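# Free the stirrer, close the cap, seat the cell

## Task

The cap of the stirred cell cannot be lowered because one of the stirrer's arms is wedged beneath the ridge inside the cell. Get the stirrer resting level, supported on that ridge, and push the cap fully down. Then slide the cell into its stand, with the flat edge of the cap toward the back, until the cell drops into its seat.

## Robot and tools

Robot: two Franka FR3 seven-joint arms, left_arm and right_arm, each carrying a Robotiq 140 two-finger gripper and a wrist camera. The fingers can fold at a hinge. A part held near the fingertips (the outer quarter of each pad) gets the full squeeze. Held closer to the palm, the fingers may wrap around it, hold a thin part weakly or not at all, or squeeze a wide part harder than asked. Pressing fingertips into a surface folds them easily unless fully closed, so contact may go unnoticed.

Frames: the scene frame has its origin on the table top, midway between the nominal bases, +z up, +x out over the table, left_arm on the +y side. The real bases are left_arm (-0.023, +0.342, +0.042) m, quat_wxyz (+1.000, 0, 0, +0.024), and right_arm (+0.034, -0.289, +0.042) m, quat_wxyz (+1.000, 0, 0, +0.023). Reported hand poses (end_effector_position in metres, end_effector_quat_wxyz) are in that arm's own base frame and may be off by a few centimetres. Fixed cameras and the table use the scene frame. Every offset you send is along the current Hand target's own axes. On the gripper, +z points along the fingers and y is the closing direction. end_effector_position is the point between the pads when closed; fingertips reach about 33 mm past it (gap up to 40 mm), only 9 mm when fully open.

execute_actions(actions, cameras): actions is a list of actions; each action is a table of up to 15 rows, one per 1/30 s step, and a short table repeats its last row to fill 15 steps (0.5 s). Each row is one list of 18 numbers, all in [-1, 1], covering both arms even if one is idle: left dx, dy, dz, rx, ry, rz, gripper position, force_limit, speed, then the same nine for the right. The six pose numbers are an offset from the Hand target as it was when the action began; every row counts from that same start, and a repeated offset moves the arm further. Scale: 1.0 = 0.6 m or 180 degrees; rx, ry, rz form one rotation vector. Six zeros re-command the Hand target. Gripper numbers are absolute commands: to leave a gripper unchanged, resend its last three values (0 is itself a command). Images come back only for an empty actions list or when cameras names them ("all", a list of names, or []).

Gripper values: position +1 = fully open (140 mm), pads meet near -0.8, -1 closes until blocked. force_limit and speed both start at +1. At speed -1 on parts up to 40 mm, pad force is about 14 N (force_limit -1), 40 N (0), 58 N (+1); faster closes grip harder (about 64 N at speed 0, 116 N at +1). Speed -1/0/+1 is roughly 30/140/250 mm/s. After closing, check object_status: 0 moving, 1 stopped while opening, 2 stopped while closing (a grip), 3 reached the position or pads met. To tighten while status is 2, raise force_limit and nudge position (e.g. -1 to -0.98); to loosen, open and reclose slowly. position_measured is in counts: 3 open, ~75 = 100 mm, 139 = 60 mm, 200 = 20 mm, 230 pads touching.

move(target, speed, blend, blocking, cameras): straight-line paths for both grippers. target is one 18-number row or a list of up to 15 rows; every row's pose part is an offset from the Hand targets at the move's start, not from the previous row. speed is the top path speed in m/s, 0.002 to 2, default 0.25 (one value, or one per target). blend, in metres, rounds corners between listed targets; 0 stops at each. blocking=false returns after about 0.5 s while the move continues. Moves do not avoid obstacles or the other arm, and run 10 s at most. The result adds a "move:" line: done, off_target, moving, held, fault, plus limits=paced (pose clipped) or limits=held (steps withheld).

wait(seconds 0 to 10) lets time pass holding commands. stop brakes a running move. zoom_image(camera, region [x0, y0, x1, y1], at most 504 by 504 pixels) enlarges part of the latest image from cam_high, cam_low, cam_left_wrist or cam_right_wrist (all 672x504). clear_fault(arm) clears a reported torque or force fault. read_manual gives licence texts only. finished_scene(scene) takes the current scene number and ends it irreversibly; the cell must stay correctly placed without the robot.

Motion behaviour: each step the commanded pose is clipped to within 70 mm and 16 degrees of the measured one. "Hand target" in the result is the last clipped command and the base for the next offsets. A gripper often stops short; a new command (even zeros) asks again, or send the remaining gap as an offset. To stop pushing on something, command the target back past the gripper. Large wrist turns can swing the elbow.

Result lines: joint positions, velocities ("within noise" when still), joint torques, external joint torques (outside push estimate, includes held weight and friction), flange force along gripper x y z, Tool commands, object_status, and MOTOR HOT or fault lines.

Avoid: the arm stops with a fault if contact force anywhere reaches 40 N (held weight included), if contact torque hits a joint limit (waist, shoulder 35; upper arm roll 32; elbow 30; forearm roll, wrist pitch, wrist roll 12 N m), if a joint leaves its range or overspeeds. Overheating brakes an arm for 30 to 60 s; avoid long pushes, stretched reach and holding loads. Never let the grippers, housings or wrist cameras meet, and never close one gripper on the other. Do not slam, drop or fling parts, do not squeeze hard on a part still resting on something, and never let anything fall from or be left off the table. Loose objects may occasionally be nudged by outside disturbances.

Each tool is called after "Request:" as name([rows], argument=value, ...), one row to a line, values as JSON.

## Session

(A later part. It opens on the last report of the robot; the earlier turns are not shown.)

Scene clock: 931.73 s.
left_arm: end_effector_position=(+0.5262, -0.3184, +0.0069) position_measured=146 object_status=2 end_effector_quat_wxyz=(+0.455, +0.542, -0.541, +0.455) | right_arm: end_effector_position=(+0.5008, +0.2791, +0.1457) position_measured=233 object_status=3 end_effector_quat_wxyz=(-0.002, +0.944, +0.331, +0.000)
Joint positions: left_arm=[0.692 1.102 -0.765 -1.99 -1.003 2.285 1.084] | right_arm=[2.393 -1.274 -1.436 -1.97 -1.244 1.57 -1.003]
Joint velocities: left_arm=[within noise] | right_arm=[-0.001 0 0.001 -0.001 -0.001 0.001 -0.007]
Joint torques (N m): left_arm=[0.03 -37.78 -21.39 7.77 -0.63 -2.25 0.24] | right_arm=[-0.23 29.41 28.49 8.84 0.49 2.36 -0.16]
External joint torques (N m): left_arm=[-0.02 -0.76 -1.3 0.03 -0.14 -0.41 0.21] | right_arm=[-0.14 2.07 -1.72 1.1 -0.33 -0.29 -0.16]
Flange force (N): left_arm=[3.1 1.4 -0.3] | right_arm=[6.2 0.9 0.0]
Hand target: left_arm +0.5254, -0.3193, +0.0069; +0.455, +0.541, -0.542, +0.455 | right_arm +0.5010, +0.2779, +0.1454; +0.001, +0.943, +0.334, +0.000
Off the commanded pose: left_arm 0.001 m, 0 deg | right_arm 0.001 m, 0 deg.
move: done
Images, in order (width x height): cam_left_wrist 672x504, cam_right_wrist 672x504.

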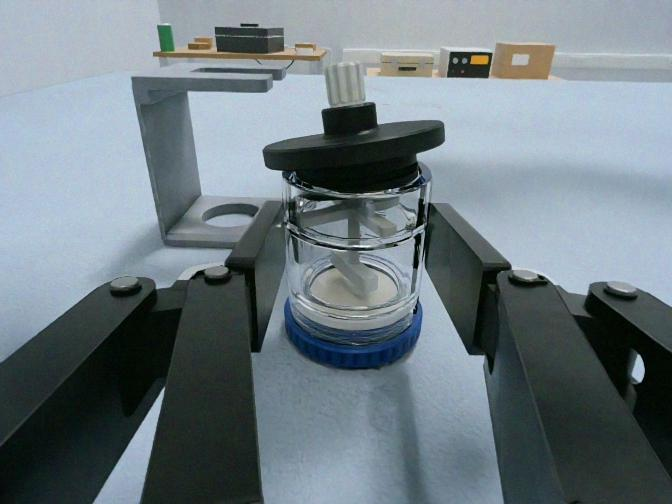

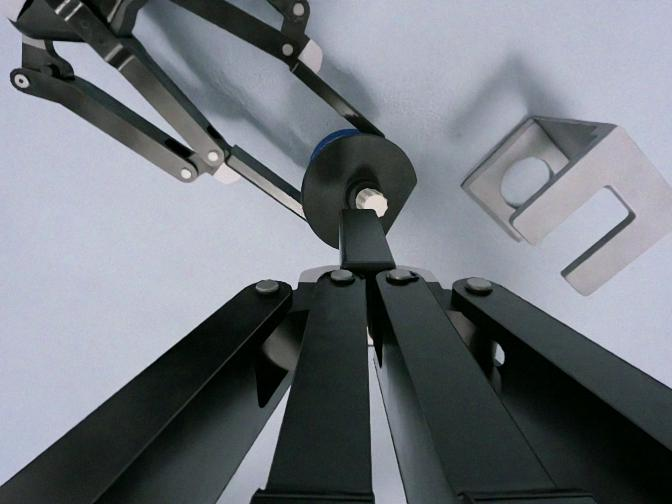

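Request:
move([
  [0,0,0,0,0,0,-1,-1,-1,0,0.0063,0.03,0,0,0,-1,-0.5,-0.01],
  [0,0,0,0,0,0,-1,-1,-1,0,0.0063,0.058,0,0,0,-1,-0.5,-0.01],
], speed=[0.05,0.02], cameras=["cam_left_wrist","cam_right_wrist"])

Request:
zoom_image(camera="cam_left_wrist", region=[240, 20, 480, 260])

Scene clock: 951.70 s.
left_arm: end_effector_position=(+0.5261, -0.3185, +0.0069) position_measured=146 object_status=2 end_effector_quat_wxyz=(+0.455, +0.542, -0.541, +0.454) | right_arm: end_effector_position=(+0.5038, +0.2762, +0.1142) position_measured=233 object_status=3 end_effector_quat_wxyz=(+0.001, +0.942, +0.335, +0.002)
Joint positions: left_arm=[0.692 1.102 -0.765 -1.99 -1.003 2.285 1.084] | right_arm=[2.391 -1.307 -1.485 -1.992 -1.298 1.603 -1.006]
Joint velocities: left_arm=[within noise] | right_arm=[0 0 0 0 -0.001 0.003 0]
Joint torques (N m): left_arm=[0.15 -37.78 -21.51 7.24 -0.64 -2.31 0.23] | right_arm=[-0.96 27.26 25.92 6.53 0.19 2.17 0.13]
External joint torques (N m): left_arm=[0.15 -0.69 -1.32 -0.52 -0.16 -0.46 0.2] | right_arm=[-0.86 -0.38 -4.59 -0.23 -0.61 -0.46 0.13]
Flange force (N): left_arm=[4.1 3.4 -0.9] | right_arm=[0.9 1.2 8.4]
Hand target: left_arm +0.5254, -0.3193, +0.0069; +0.455, +0.541, -0.542, +0.455 | right_arm +0.5034, +0.2749, +0.1106; +0.001, +0.943, +0.334, +0.000
Off the commanded pose: left_arm 0.001 m, 0 deg | right_arm 0.004 m, 0 deg.
move: off_target (right_arm)
Images, in order (width x height): cam_left_wrist 672x504, cam_right_wrist 672x504.

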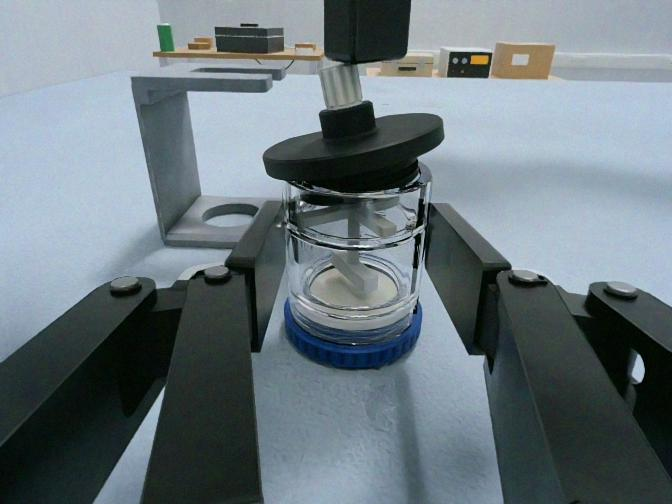

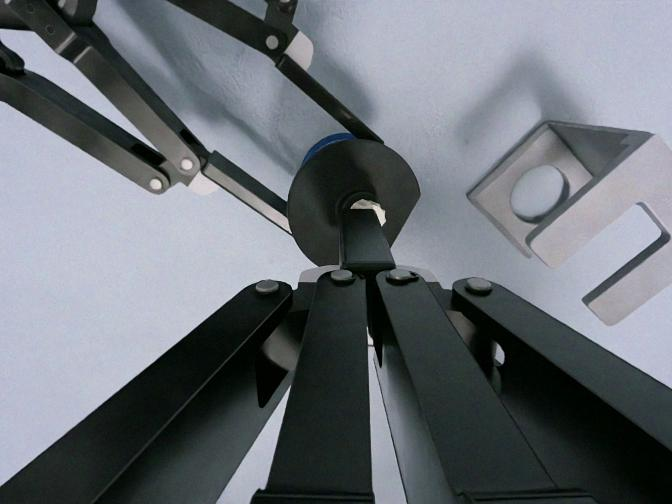

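Scaled by 2.100 from the camera's 672x504 image, which has a finer 960x720 frame.

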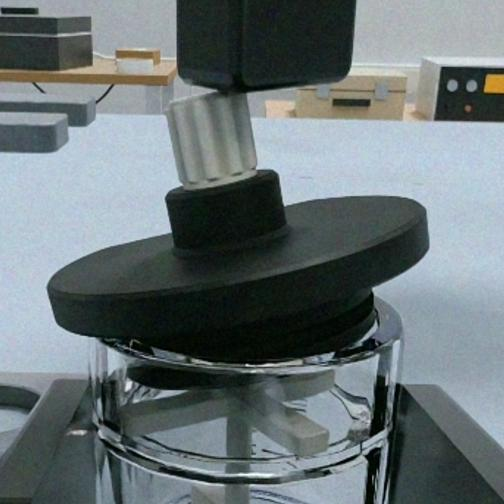

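Request:
move([
  [0,0,0,0,0,0,-1,-1,-1,0,0,-0.05,0,0,0,-1,-0.5,-0.01],
  [0,0,0,0,0,0,-1,-1,-1,-0.03,-0.022,-0.05,0,0,0,-1,-0.5,-0.01],
  [0,0,0,0,0,0,-1,-1,-1,-0.03,-0.022,0.02,0,0,0,-1,-0.5,-0.01],
], speed=0.07, cameras=["cam_left_wrist","cam_right_wrist"])

Request:
zoom_image(camera="cam_left_wrist", region=[240, 20, 480, 260])

Scene clock: 968.07 s.
left_arm: end_effector_position=(+0.5261, -0.3185, +0.0069) position_measured=146 object_status=2 end_effector_quat_wxyz=(+0.455, +0.542, -0.541, +0.454) | right_arm: end_effector_position=(+0.4806, +0.2722, +0.0987) position_measured=233 object_status=3 end_effector_quat_wxyz=(+0.003, +0.942, +0.336, -0.002)
Joint positions: left_arm=[0.692 1.102 -0.765 -1.99 -1.003 2.285 1.084] | right_arm=[2.355 -1.317 -1.495 -2.073 -1.312 1.62 -0.967]
Joint velocities: left_arm=[within noise] | right_arm=[0 0 0.001 -0.001 -0.002 0.004 0.007]
Joint torques (N m): left_arm=[-0.03 -37.67 -21.44 7.03 -0.64 -2.32 0.23] | right_arm=[-0.69 26.45 28.67 6.83 0.26 2.85 0.18]
External joint torques (N m): left_arm=[0.05 -0.58 -1.17 -0.73 -0.16 -0.46 0.2] | right_arm=[-0.56 0.43 -1.54 0.32 -0.55 0.24 0.17]
Flange force (N): left_arm=[3.9 3.8 -0.8] | right_arm=[0.8 0.7 3.4]
Hand target: left_arm +0.5254, -0.3193, +0.0069; +0.455, +0.541, -0.542, +0.455 | right_arm +0.4811, +0.2738, +0.0986; +0.001, +0.943, +0.334, +0.000
Off the commanded pose: left_arm 0.001 m, 0 deg | right_arm 0.002 m, 0 deg.
move: done
Images, in order (width x height): cam_left_wrist 672x504, cam_right_wrist 672x504.

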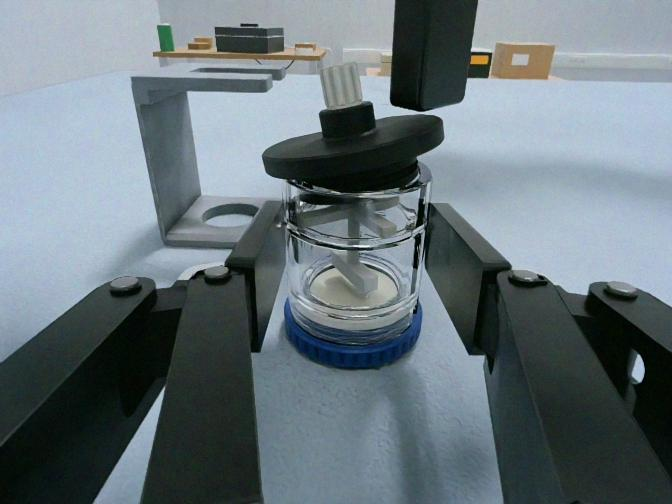

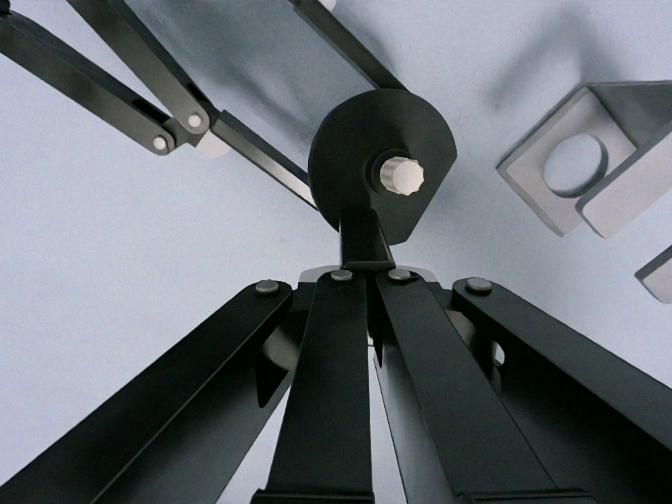

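Scaled by 2.100 from the camera's 672x504 image, which has a finer 960x720 frame.

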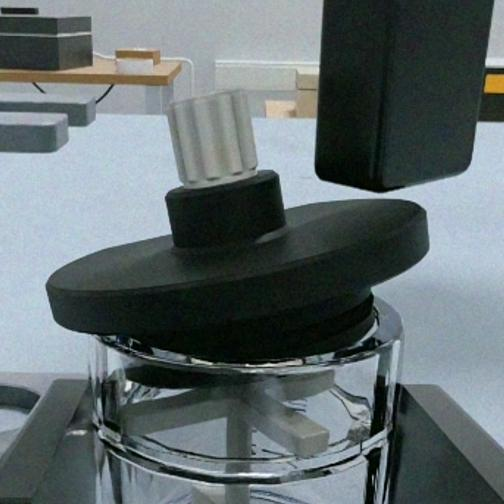

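Request:
move(target=[0,0,0,0,0,0,-1,-1,-1,0.003,0.002,0.028,0,0,0,-1,-0.5,-0.01], speed=0.02, cameras=["cam_left_wrist","cam_right_wrist"])

Request:
zoom_image(camera="cam_left_wrist", region=[240, 20, 480, 260])

Scene clock: 973.77 s.
left_arm: end_effector_position=(+0.5265, -0.3182, +0.0069) position_measured=146 object_status=2 end_effector_quat_wxyz=(+0.455, +0.542, -0.541, +0.455) | right_arm: end_effector_position=(+0.4805, +0.2739, +0.0860) position_measured=233 object_status=3 end_effector_quat_wxyz=(+0.001, +0.942, +0.336, -0.002)
Joint positions: left_arm=[0.692 1.102 -0.765 -1.99 -1.003 2.285 1.084] | right_arm=[2.359 -1.33 -1.517 -2.077 -1.332 1.636 -0.964]
Joint torques (N m): left_arm=[-0.92 -36.99 -21.41 6.78 -0.44 -2.01 0.25] | right_arm=[-0.77 25.33 23.48 7.82 -1.84 3.51 0.2]
External joint torques (N m): left_arm=[-0.87 0.22 -1.14 -1.05 0.04 -0.16 0.22] | right_arm=[-0.78 -0.93 -6.98 1.76 -2.65 0.86 0.2]
Flange force (N): left_arm=[1.9 2.9 1.5] | right_arm=[9.4 2.5 17.7]
Hand target: left_arm +0.5254, -0.3193, +0.0069; +0.455, +0.541, -0.542, +0.455 | right_arm +0.4832, +0.2740, +0.0818; +0.001, +0.943, +0.334, +0.000
Off the commanded pose: left_arm 0.002 m, 0 deg | right_arm 0.005 m, 0 deg.
move: off_target (right_arm)
Images, in order (width x height): cam_left_wrist 672x504, cam_right_wrist 672x504.

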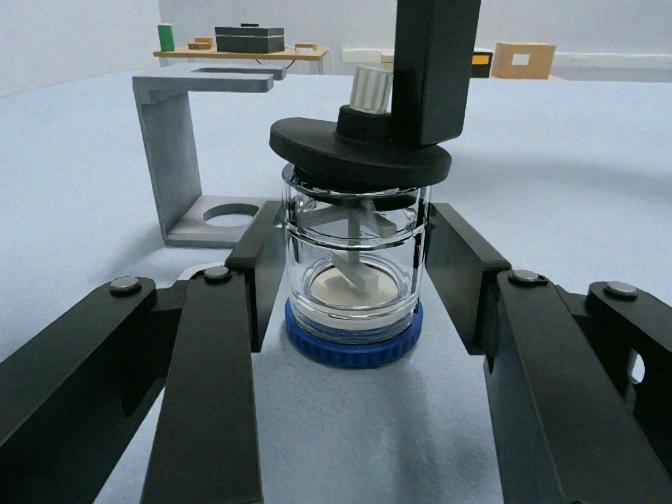

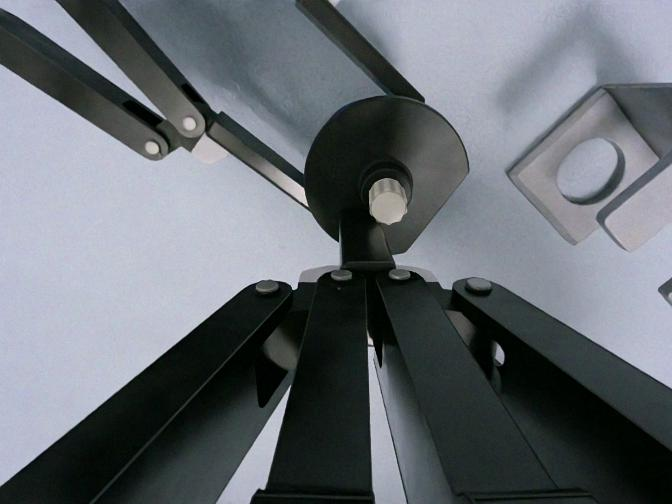

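Scaled by 2.100 from the camera's 672x504 image, which has a finer 960x720 frame.

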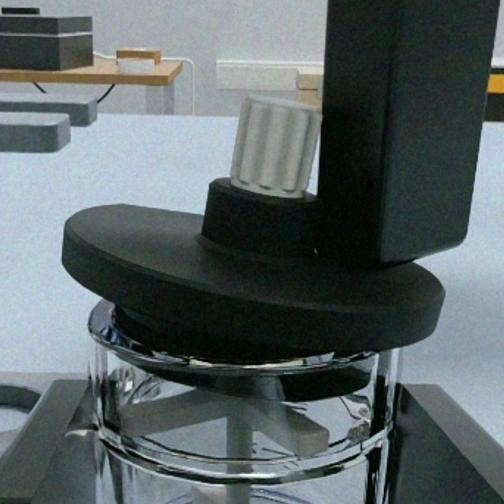

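Request:
move([
  [0,0,0,0,0,0,-1,-1,-1,-0.012,0,-0.01,0,0,0,-1,-0.5,-0.01],
  [0,0,0,0,0,0,-1,-1,-1,-0.012,0,-0.09,0,0,0,-1,-0.5,-0.01],
  [0,0,0,0,0,0,-1,-1,-1,0.025,0.018,-0.1,0,0,0,0.1,-0.5,-0.01],
], speed=0.08, cameras=["cam_left_wrist","cam_right_wrist"])

Request:
zoom_image(camera="cam_left_wrist", region=[240, 20, 480, 260])

Request:
zoom_image(camera="cam_right_wrist", region=[250, 90, 450, 290])

Scene clock: 991.47 s.
left_arm: end_effector_position=(+0.5261, -0.3185, +0.0069) position_measured=146 object_status=2 end_effector_quat_wxyz=(+0.455, +0.542, -0.541, +0.455) | right_arm: end_effector_position=(+0.5025, +0.2760, +0.1421) position_measured=117 object_status=0 end_effector_quat_wxyz=(-0.001, +0.943, +0.332, +0.002)
Joint positions: left_arm=[0.691 1.102 -0.765 -1.99 -1.003 2.285 1.084] | right_arm=[2.387 -1.282 -1.439 -1.976 -1.256 1.571 -1.007]
Joint torques (N m): left_arm=[0.14 -37.82 -21.47 7.31 -0.66 -2.32 0.24] | right_arm=[-0.2 29.17 28.57 8.66 1.35 2.4 -0.12]
External joint torques (N m): left_arm=[0.12 -0.73 -1.33 -0.45 -0.18 -0.48 0.21] | right_arm=[-0.06 1.91 -1.6 1.1 0.54 -0.24 -0.12]
Flange force (N): left_arm=[4.0 3.2 -0.8] | right_arm=[5.9 0.6 -1.1]
Hand target: left_arm +0.5254, -0.3193, +0.0069; +0.455, +0.541, -0.542, +0.455 | right_arm +0.5017, +0.2752, +0.1418; +0.001, +0.943, +0.334, +0.000
Off the commanded pose: left_arm 0.001 m, 0 deg | right_arm 0.001 m, 0 deg.
move: done
Images, in order (width x height): cam_left_wrist 672x504, cam_right_wrist 672x504.

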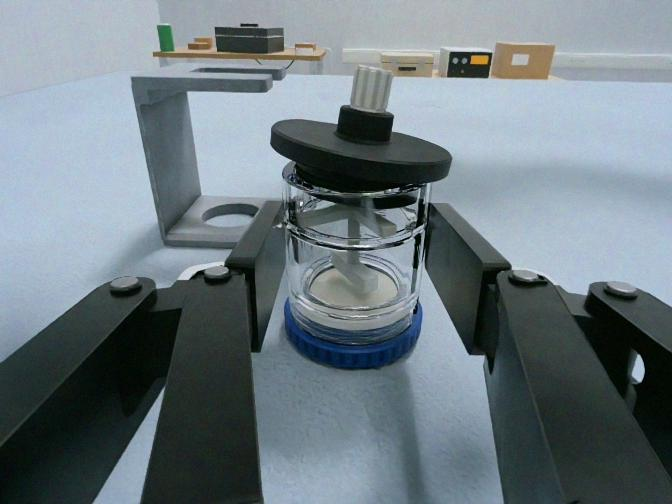

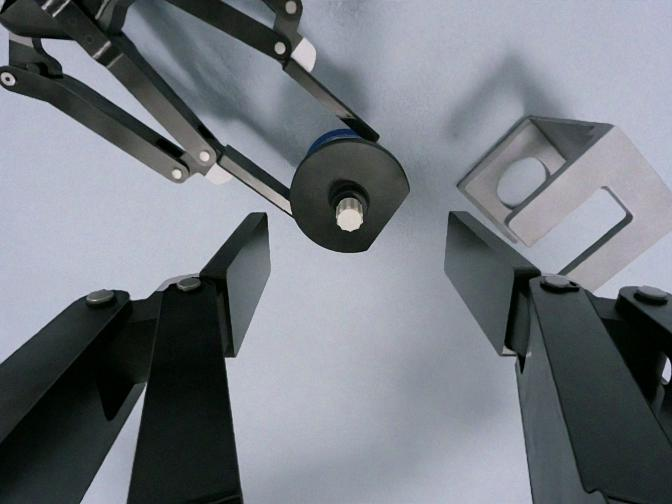

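Scaled by 2.100 from the camera's 672x504 image, which has a finer 960x720 frame.

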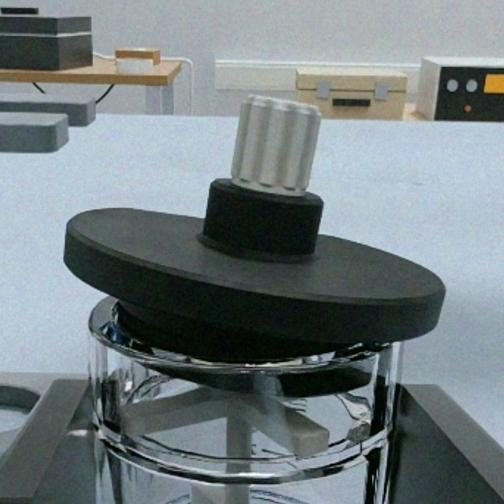

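Scaled by 2.520 from the camera's 672x504 image, which has a finer 960x720 frame.

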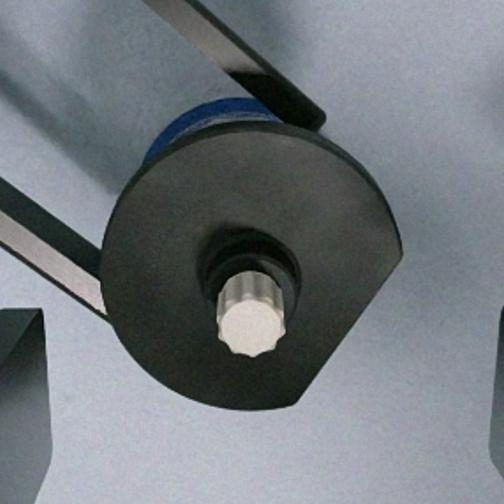

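Request:
move(target=[0,0,0,0,0,0,-1,-1,-1,-0.0077,-0.0033,0.0617,0,0.039,0,-0.3,-0.5,-0.5], speed=0.08, cameras=["cam_left_wrist","cam_right_wrist"])

Request:
zoom_image(camera="cam_right_wrist", region=[250, 120, 450, 320])

Scene clock: 1012.00 s.
left_arm: end_effector_position=(+0.5261, -0.3185, +0.0069) position_measured=146 object_status=2 end_effector_quat_wxyz=(+0.455, +0.542, -0.541, +0.455) | right_arm: end_effector_position=(+0.4961, +0.2728, +0.1044) position_measured=167 object_status=3 end_effector_quat_wxyz=(-0.017, +0.940, +0.336, +0.056)
Joint positions: left_arm=[0.691 1.102 -0.765 -1.99 -1.003 2.285 1.084] | right_arm=[2.272 -1.358 -1.472 -2.157 -1.41 1.7 -0.958]
Joint velocities: left_arm=[within noise] | right_arm=[-0.001 0 0 0 0 0.001 0.006]
Joint torques (N m): left_arm=[0.11 -37.78 -21.43 7.3 -0.65 -2.3 0.26] | right_arm=[-1.16 24.71 28.64 5.94 0.19 3.06 0.32]
External joint torques (N m): left_arm=[0.05 -0.58 -1.25 -0.58 -0.17 -0.47 0.23] | right_arm=[-1.16 0.32 -1.48 0.19 -0.47 0.19 0.31]
Flange force (N): left_arm=[3.7 3.4 -0.6] | right_arm=[-2.0 1.0 3.4]
Hand target: left_arm +0.5254, -0.3193, +0.0069; +0.455, +0.541, -0.542, +0.455 | right_arm +0.4968, +0.2737, +0.1048; -0.019, +0.941, +0.333, +0.058
Off the commanded pose: left_arm 0.001 m, 0 deg | right_arm 0.001 m, 0 deg.
move: done
Images, in order (width x height): cam_left_wrist 672x504, cam_right_wrist 672x504.

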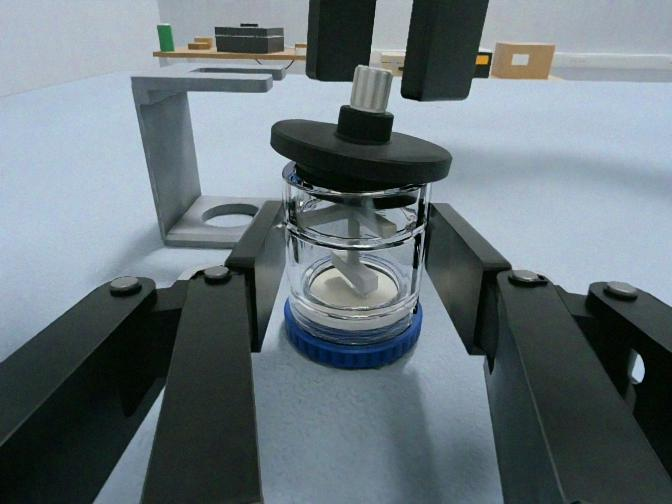

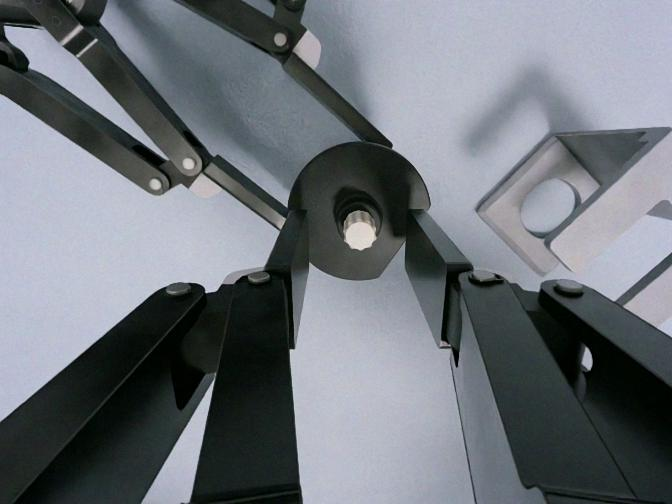

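Scaled by 2.520 from the camera's 672x504 image, which has a finer 960x720 frame.

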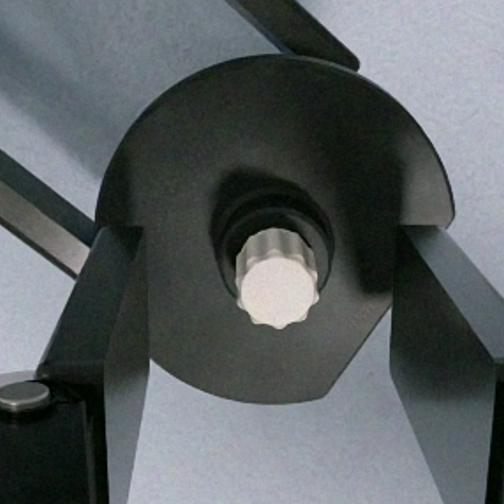

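Request:
move([
  [0,0,0,0,0,0,-1,-1,-1,0.001,0.0015,0.0145,0,0,0,-0.4,-0.5,-0.5],
  [0,0,0,0,0,0,-1,-1,-1,0.001,0.0015,0.0145,0,0,0,-1,0.2,-1],
], speed=0.05)

Request:
wait(seconds=1, cameras=["cam_left_wrist","cam_right_wrist"])

Request:
zoom_image(camera="cam_left_wrist", region=[240, 20, 480, 260])

Request:
zoom_image(camera="cam_right_wrist", region=[250, 120, 450, 320])

Scene clock: 1021.43 s.
left_arm: end_effector_position=(+0.5261, -0.3185, +0.0069) position_measured=146 object_status=2 end_effector_quat_wxyz=(+0.455, +0.542, -0.541, +0.455) | right_arm: end_effector_position=(+0.4982, +0.2722, +0.0961) position_measured=205 object_status=0 end_effector_quat_wxyz=(-0.018, +0.941, +0.334, +0.056)
Joint positions: left_arm=[0.691 1.102 -0.765 -1.99 -1.003 2.285 1.084] | right_arm=[2.273 -1.367 -1.488 -2.157 -1.427 1.709 -0.955]
Joint torques (N m): left_arm=[0.03 -37.79 -21.46 7.34 -0.66 -2.32 0.21] | right_arm=[-0.23 24.91 28.37 6.24 0.19 2.99 0.22]
External joint torques (N m): left_arm=[0.11 -0.77 -1.28 -0.34 -0.18 -0.47 0.18] | right_arm=[-0.13 0.41 -1.82 0.75 -0.46 0.12 0.22]
Flange force (N): left_arm=[3.9 2.8 -0.8] | right_arm=[2.9 0.2 4.2]
Hand target: left_arm +0.5254, -0.3193, +0.0069; +0.455, +0.541, -0.542, +0.455 | right_arm +0.4987, +0.2741, +0.0962; -0.019, +0.941, +0.333, +0.058
Off the commanded pose: left_arm 0.001 m, 0 deg | right_arm 0.002 m, 0 deg.
move: done

Scene clock: 1022.43 s.
left_arm: end_effector_position=(+0.5261, -0.3185, +0.0069) position_measured=146 object_status=2 end_effector_quat_wxyz=(+0.455, +0.542, -0.541, +0.455) | right_arm: end_effector_position=(+0.4982, +0.2722, +0.0961) position_measured=205 object_status=2 end_effector_quat_wxyz=(-0.018, +0.941, +0.334, +0.056)
Joint positions: left_arm=[0.691 1.102 -0.765 -1.99 -1.003 2.285 1.084] | right_arm=[2.273 -1.367 -1.488 -2.157 -1.427 1.709 -0.955]
Joint torques (N m): left_arm=[0.05 -37.78 -21.47 7.35 -0.65 -2.32 0.23] | right_arm=[-0.2 24.89 28.35 6.25 0.17 3 0.22]
External joint torques (N m): left_arm=[-0.1 -0.57 -1.35 -0.5 -0.17 -0.49 0.2] | right_arm=[-0.12 0.4 -1.76 0.81 -0.49 0.14 0.22]
Flange force (N): left_arm=[3.6 2.8 -0.4] | right_arm=[3.1 0.3 4.2]
Hand target: left_arm +0.5254, -0.3193, +0.0069; +0.455, +0.541, -0.542, +0.455 | right_arm +0.4987, +0.2741, +0.0962; -0.019, +0.941, +0.333, +0.058
Tool commands: left_gripper/position=-1.0 left_gripper/force_limit=-1.0 left_gripper/speed=-1.0 right_gripper/position=-1.0 right_gripper/force_limit=+0.2 right_gripper/speed=-1.0
Off the commanded pose: left_arm 0.001 m, 0 deg | right_arm 0.002 m, 0 deg.
wait: 1.00 s; at rest by 0.17 s
Images, in order (width x height): cam_left_wrist 672x504, cam_right_wrist 672x504.

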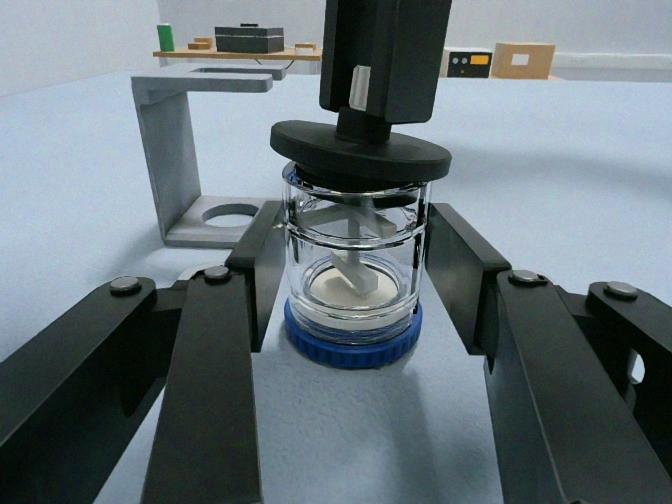

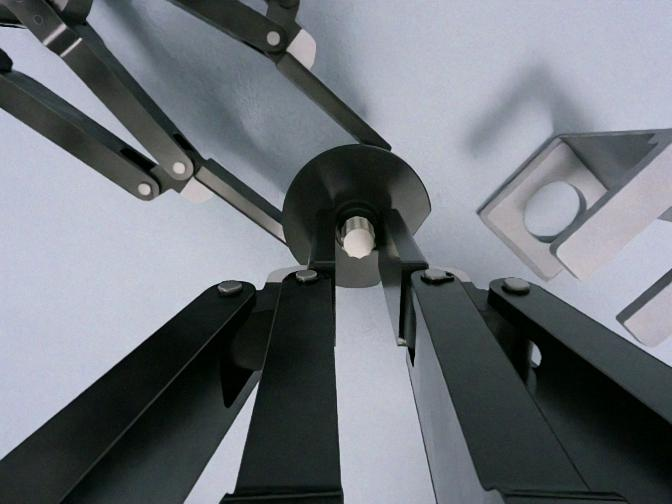

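Scaled by 2.100 from the camera's 672x504 image, which has a finer 960x720 frame.

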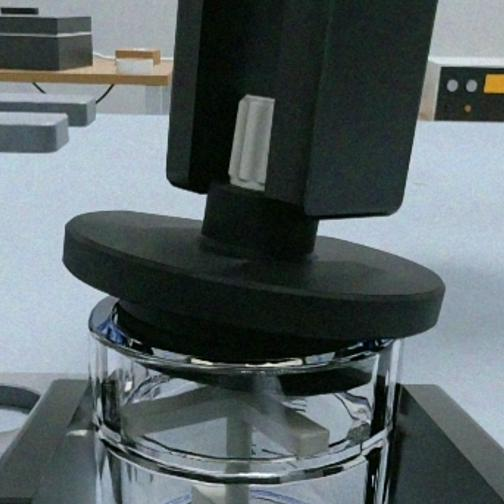

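Scaled by 2.520 from the camera's 672x504 image, which has a finer 960x720 frame.

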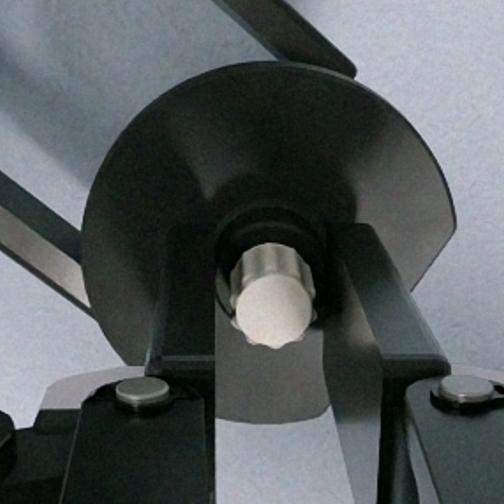

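Request:
move(target=[0,0,0,0,0,0,-1,-1,-1,0.009,0,0.0025,0,-0.043,0,-1,0.2,-1], speed=0.02, cameras=["cam_left_wrist","cam_right_wrist"])

Request:
zoom_image(camera="cam_left_wrist", region=[240, 20, 480, 260])

Scene clock: 1035.50 s.
left_arm: end_effector_position=(+0.5265, -0.3182, +0.0069) position_measured=146 object_status=2 end_effector_quat_wxyz=(+0.455, +0.542, -0.541, +0.455) | right_arm: end_effector_position=(+0.5037, +0.2783, +0.0959) position_measured=205 object_status=2 end_effector_quat_wxyz=(+0.001, +0.943, +0.331, -0.004)
Joint positions: left_arm=[0.692 1.102 -0.765 -1.99 -1.003 2.285 1.084] | right_arm=[2.408 -1.347 -1.506 -1.985 -1.335 1.595 -0.991]
Joint velocities: left_arm=[within noise] | right_arm=[0.001 0.001 -0.002 0.001 0 -0.004 -0.006]
Joint torques (N m): left_arm=[-0.11 -37.77 -21.15 7.73 -0.63 -2.01 0.21] | right_arm=[-0.07 30.13 29.02 6.94 1.24 2.51 -0.06]
External joint torques (N m): left_arm=[-0.14 -0.74 -1.05 -0.03 -0.15 -0.18 0.18] | right_arm=[-0.04 1.67 -2.08 1.23 0.41 -0.13 -0.06]
Flange force (N): left_arm=[2.9 1.5 0.0] | right_arm=[6.1 0.7 0.5]
Hand target: left_arm +0.5254, -0.3193, +0.0069; +0.455, +0.541, -0.542, +0.455 | right_arm +0.5030, +0.2775, +0.0954; +0.003, +0.943, +0.334, -0.006
Off the commanded pose: left_arm 0.002 m, 0 deg | right_arm 0.001 m, 0 deg.
move: done
Images, in order (width x height): cam_left_wrist 672x504, cam_right_wrist 672x504.

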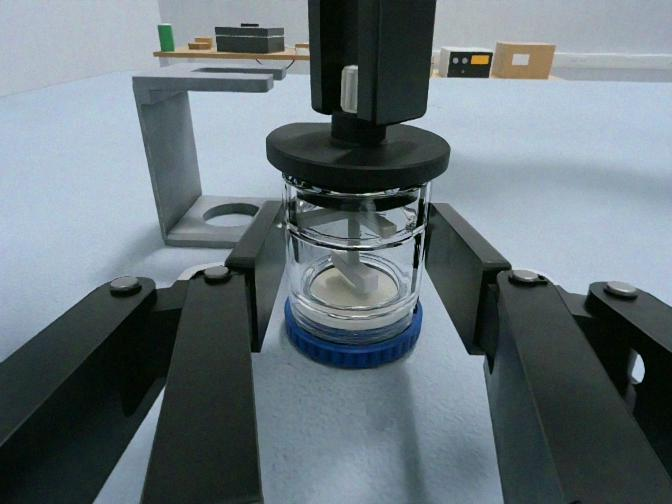

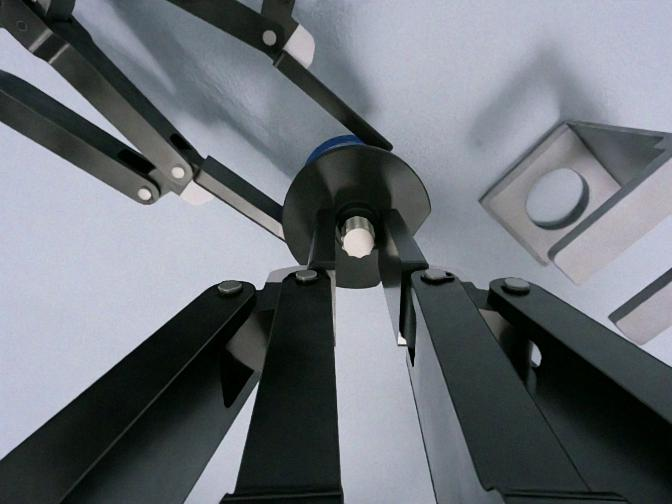

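Scaled by 2.100 from the camera's 672x504 image, which has a finer 960x720 frame.

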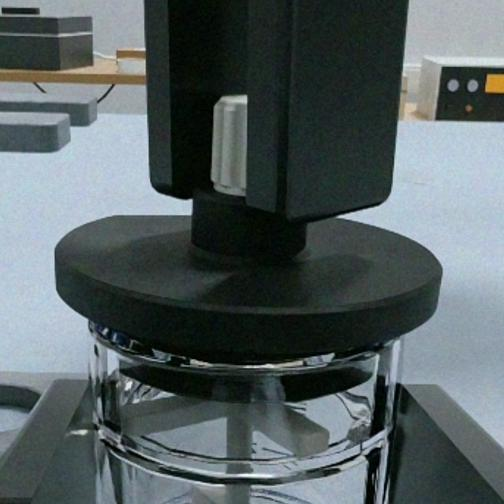

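Request:
move(target=[0,0,0,0,0,0,-1,-1,-1,0,0,0.013,0,0,0,-1,0.2,-1], speed=0.02, cameras=["cam_left_wrist"])

Request:
zoom_image(camera="cam_left_wrist", region=[240, 20, 480, 260])

Scene clock: 1040.47 s.
left_arm: end_effector_position=(+0.5264, -0.3183, +0.0069) position_measured=146 object_status=2 end_effector_quat_wxyz=(+0.455, +0.542, -0.541, +0.455) | right_arm: end_effector_position=(+0.5041, +0.2784, +0.0941) position_measured=205 object_status=2 end_effector_quat_wxyz=(+0.002, +0.943, +0.333, -0.003)
Joint positions: left_arm=[0.692 1.102 -0.765 -1.99 -1.003 2.285 1.084] | right_arm=[2.409 -1.347 -1.51 -1.987 -1.339 1.599 -0.992]
Joint velocities: left_arm=[within noise] | right_arm=[0 0.001 0 0 -0.002 0.003 -0.002]
Joint torques (N m): left_arm=[-0.13 -37.8 -21.53 7.02 -0.65 -2.31 0.26] | right_arm=[-0.39 27.03 23.09 5.48 -0.45 2.53 -0.04]
External joint torques (N m): left_arm=[-0.06 -0.78 -1.34 -0.69 -0.17 -0.45 0.23] | right_arm=[-0.38 -1.25 -7.79 -0.15 -1.27 -0.09 -0.04]
Flange force (N): left_arm=[4.4 3.8 -0.7] | right_arm=[4.5 1.2 15.9]
Hand target: left_arm +0.5254, -0.3193, +0.0069; +0.455, +0.541, -0.542, +0.455 | right_arm +0.5029, +0.2775, +0.0876; +0.003, +0.943, +0.334, -0.006
Off the commanded pose: left_arm 0.001 m, 0 deg | right_arm 0.007 m, 0 deg.
move: off_target (right_arm)
Images, in order (width x height): cam_left_wrist 672x504.

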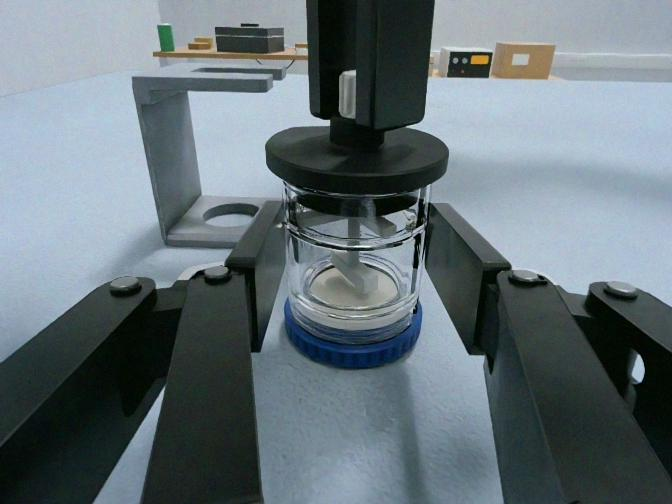

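Scaled by 2.100 from the camera's 672x504 image, which has a finer 960x720 frame.

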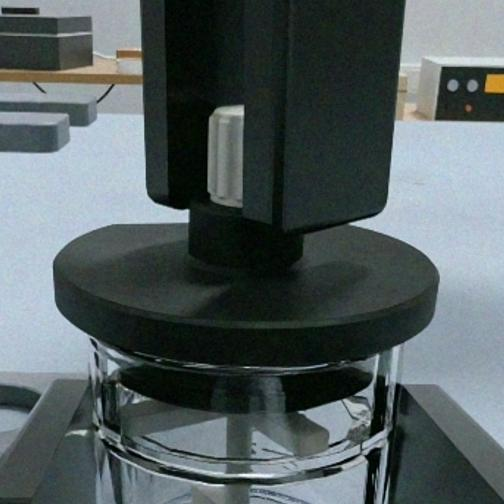

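Request:
move(target=[0,0,0,0,0,0,-1,-1,-1,0,0,0.008,0,0,0,-1,0.2,-1], speed=0.02, cameras=["cam_left_wrist"])

Request:
zoom_image(camera="cam_left_wrist", region=[240, 20, 480, 260])

Scene clock: 1046.33 s.
left_arm: end_effector_position=(+0.5264, -0.3182, +0.0068) position_measured=146 object_status=2 end_effector_quat_wxyz=(+0.455, +0.542, -0.541, +0.455) | right_arm: end_effector_position=(+0.5044, +0.2785, +0.0911) position_measured=205 object_status=2 end_effector_quat_wxyz=(+0.002, +0.943, +0.333, -0.002)
Joint positions: left_arm=[0.692 1.102 -0.765 -1.99 -1.003 2.285 1.084] | right_arm=[2.409 -1.348 -1.516 -1.989 -1.344 1.605 -0.992]
Joint torques (N m): left_arm=[-0.93 -36.96 -21.58 6.93 -0.65 -2.01 0.25] | right_arm=[-0.18 25.87 21.42 5.23 -0.78 2.88 0.01]
External joint torques (N m): left_arm=[-0.95 0.16 -1.38 -0.88 -0.16 -0.16 0.22] | right_arm=[-0.02 -2.52 -9.57 -0.48 -1.59 0.25 0.01]
Flange force (N): left_arm=[2.2 2.6 2.1] | right_arm=[5.4 0.7 21.1]
Hand target: left_arm +0.5254, -0.3193, +0.0069; +0.455, +0.541, -0.542, +0.455 | right_arm +0.5029, +0.2774, +0.0828; +0.003, +0.943, +0.334, -0.006
Off the commanded pose: left_arm 0.002 m, 0 deg | right_arm 0.008 m, 0 deg.
move: off_target (right_arm)
Images, in order (width x height): cam_left_wrist 672x504.

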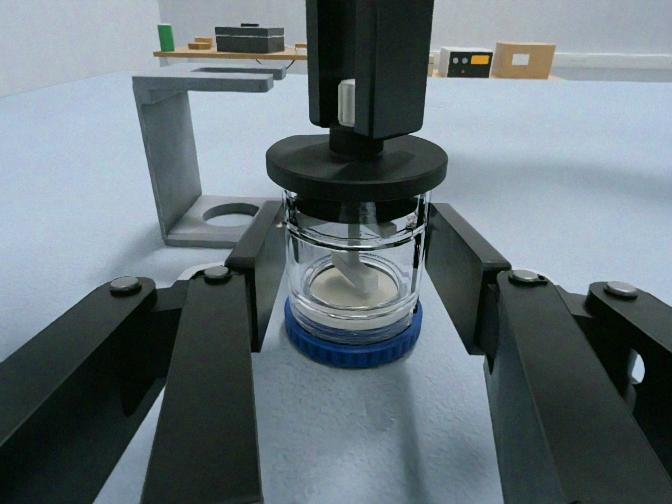

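Scaled by 2.100 from the camera's 672x504 image, which has a finer 960x720 frame.

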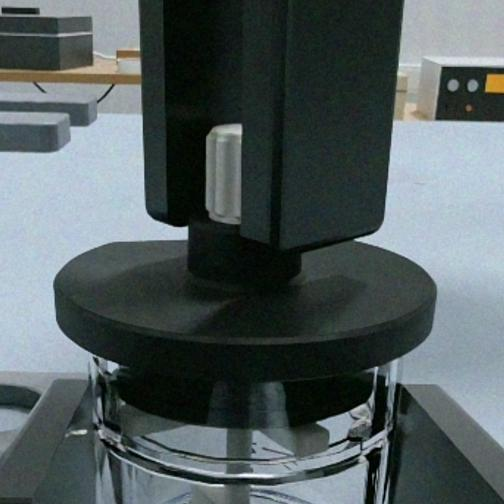

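Request:
move(target=[0,0,0,0,0,0,-1,-1,-1,0,0,0.004,0,0,0,-1,0.2,-1], speed=0.02, cameras=["cam_left_wrist"])

Request:
zoom_image(camera="cam_left_wrist", region=[240, 20, 480, 260])

Scene clock: 1050.47 s.
left_arm: end_effector_position=(+0.5266, -0.3179, +0.0069) position_measured=146 object_status=2 end_effector_quat_wxyz=(+0.454, +0.542, -0.541, +0.455) | right_arm: end_effector_position=(+0.5046, +0.2788, +0.0908) position_measured=205 object_status=2 end_effector_quat_wxyz=(+0.003, +0.943, +0.334, -0.001)
Joint positions: left_arm=[0.692 1.102 -0.765 -1.99 -1.003 2.285 1.084] | right_arm=[2.409 -1.348 -1.516 -1.99 -1.346 1.606 -0.992]
Joint torques (N m): left_arm=[-1.12 -36.77 -21.33 6.77 -0.49 -1.99 0.24] | right_arm=[0.14 24.52 19.13 4.96 -1.12 3.12 0.05]
External joint torques (N m): left_arm=[-0.95 0.28 -1.02 -0.95 -0.01 -0.12 0.21] | right_arm=[0.12 -3.81 -11.85 -0.64 -1.94 0.49 0.05]
Flange force (N): left_arm=[1.5 2.4 1.8] | right_arm=[6.8 0.6 26.9]
Hand target: left_arm +0.5254, -0.3193, +0.0069; +0.455, +0.541, -0.542, +0.455 | right_arm +0.5029, +0.2774, +0.0804; +0.003, +0.943, +0.334, -0.006
Off the commanded pose: left_arm 0.002 m, 0 deg | right_arm 0.011 m, 1 deg.
move: off_target (right_arm)
Images, in order (width x height): cam_left_wrist 672x504.

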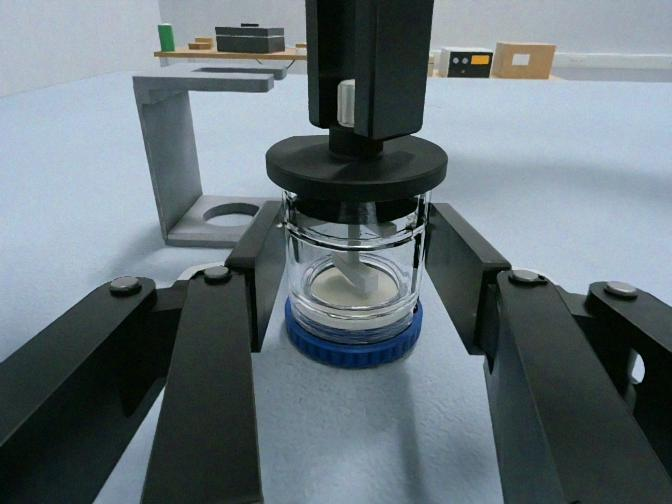

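Scaled by 2.100 from the camera's 672x504 image, which has a finer 960x720 frame.

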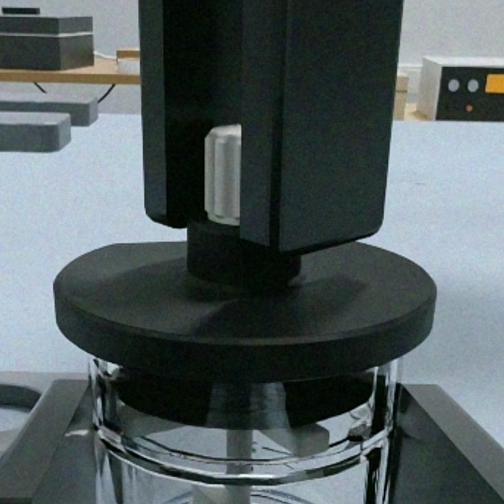

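Request:
move([
  [0,0,0,0,0,0,-1,-1,-1,0.002,0,-0.019,0,0,0,-1,0.2,-1],
  [0,0,0,0,0,0,-1,-1,-1,0.002,0,-0.019,0,0,0,-0.3,0.2,-0.5],
  [0,0,0,0,0,0,-1,-1,-1,-0.05,0,-0.15,0,0,0,-0.3,0.2,-0.5],
], speed=0.08, cameras=["cam_left_wrist","cam_right_wrist"])

Request:
zoom_image(camera="cam_left_wrist", region=[240, 60, 480, 300])

Request:
zoom_image(camera="cam_right_wrist", region=[250, 90, 450, 290])

Scene clock: 1059.20 s.
left_arm: end_effector_position=(+0.5265, -0.3181, +0.0069) position_measured=146 object_status=2 end_effector_quat_wxyz=(+0.455, +0.542, -0.541, +0.455) | right_arm: end_effector_position=(+0.4814, +0.2615, +0.1708) position_measured=167 object_status=3 end_effector_quat_wxyz=(+0.001, +0.943, +0.332, -0.004)
Joint positions: left_arm=[0.692 1.102 -0.765 -1.99 -1.003 2.285 1.084] | right_arm=[2.333 -1.279 -1.36 -2.022 -1.212 1.509 -0.994]
Joint velocities: left_arm=[within noise] | right_arm=[0 0 0.002 0 0.001 -0.004 0]
Joint torques (N m): left_arm=[-0.14 -37.8 -21.57 7.38 -0.63 -2.28 0.28] | right_arm=[-1.29 27.61 28.62 8.6 1.51 2.24 -0.12]
External joint torques (N m): left_arm=[-0.13 -0.58 -1.32 -0.45 -0.15 -0.43 0.25] | right_arm=[-1.32 1.97 -1.04 0.54 0.69 -0.39 -0.12]
Flange force (N): left_arm=[3.5 2.8 -0.2] | right_arm=[0.0 1.6 -1.9]
Hand target: left_arm +0.5254, -0.3193, +0.0069; +0.455, +0.541, -0.542, +0.455 | right_arm +0.4804, +0.2594, +0.1708; +0.003, +0.943, +0.334, -0.006
Off the commanded pose: left_arm 0.002 m, 0 deg | right_arm 0.002 m, 0 deg.
move: done
Images, in order (width x height): cam_left_wrist 672x504, cam_right_wrist 672x504.

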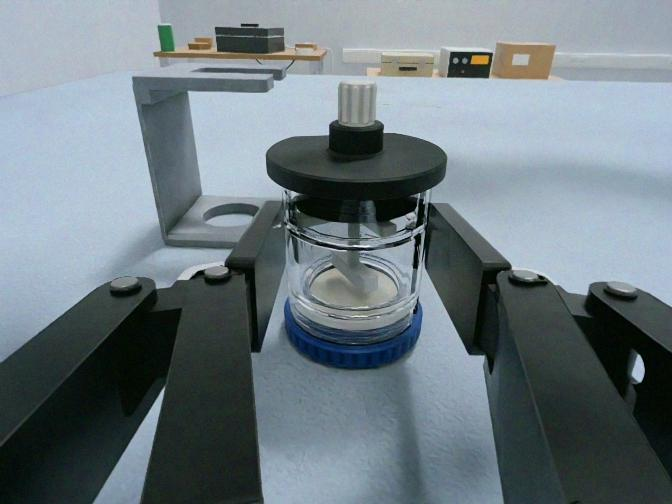

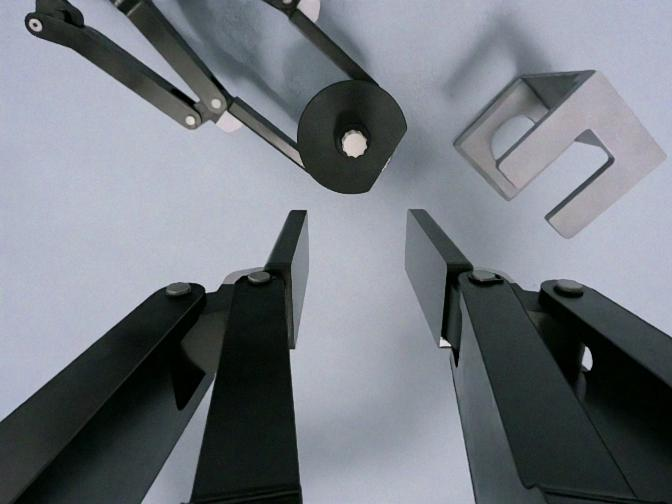

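Scaled by 2.100 from the camera's 672x504 image, which has a finer 960x720 frame.

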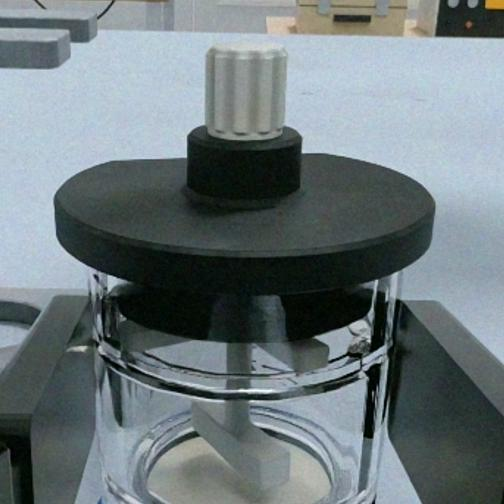

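Scaled by 2.520 from the camera's 672x504 image, which has a finer 960x720 frame.

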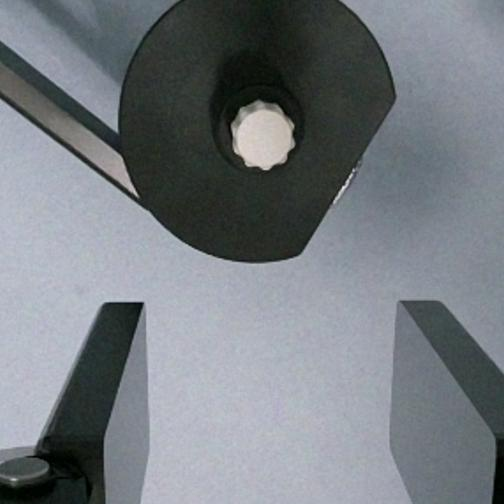

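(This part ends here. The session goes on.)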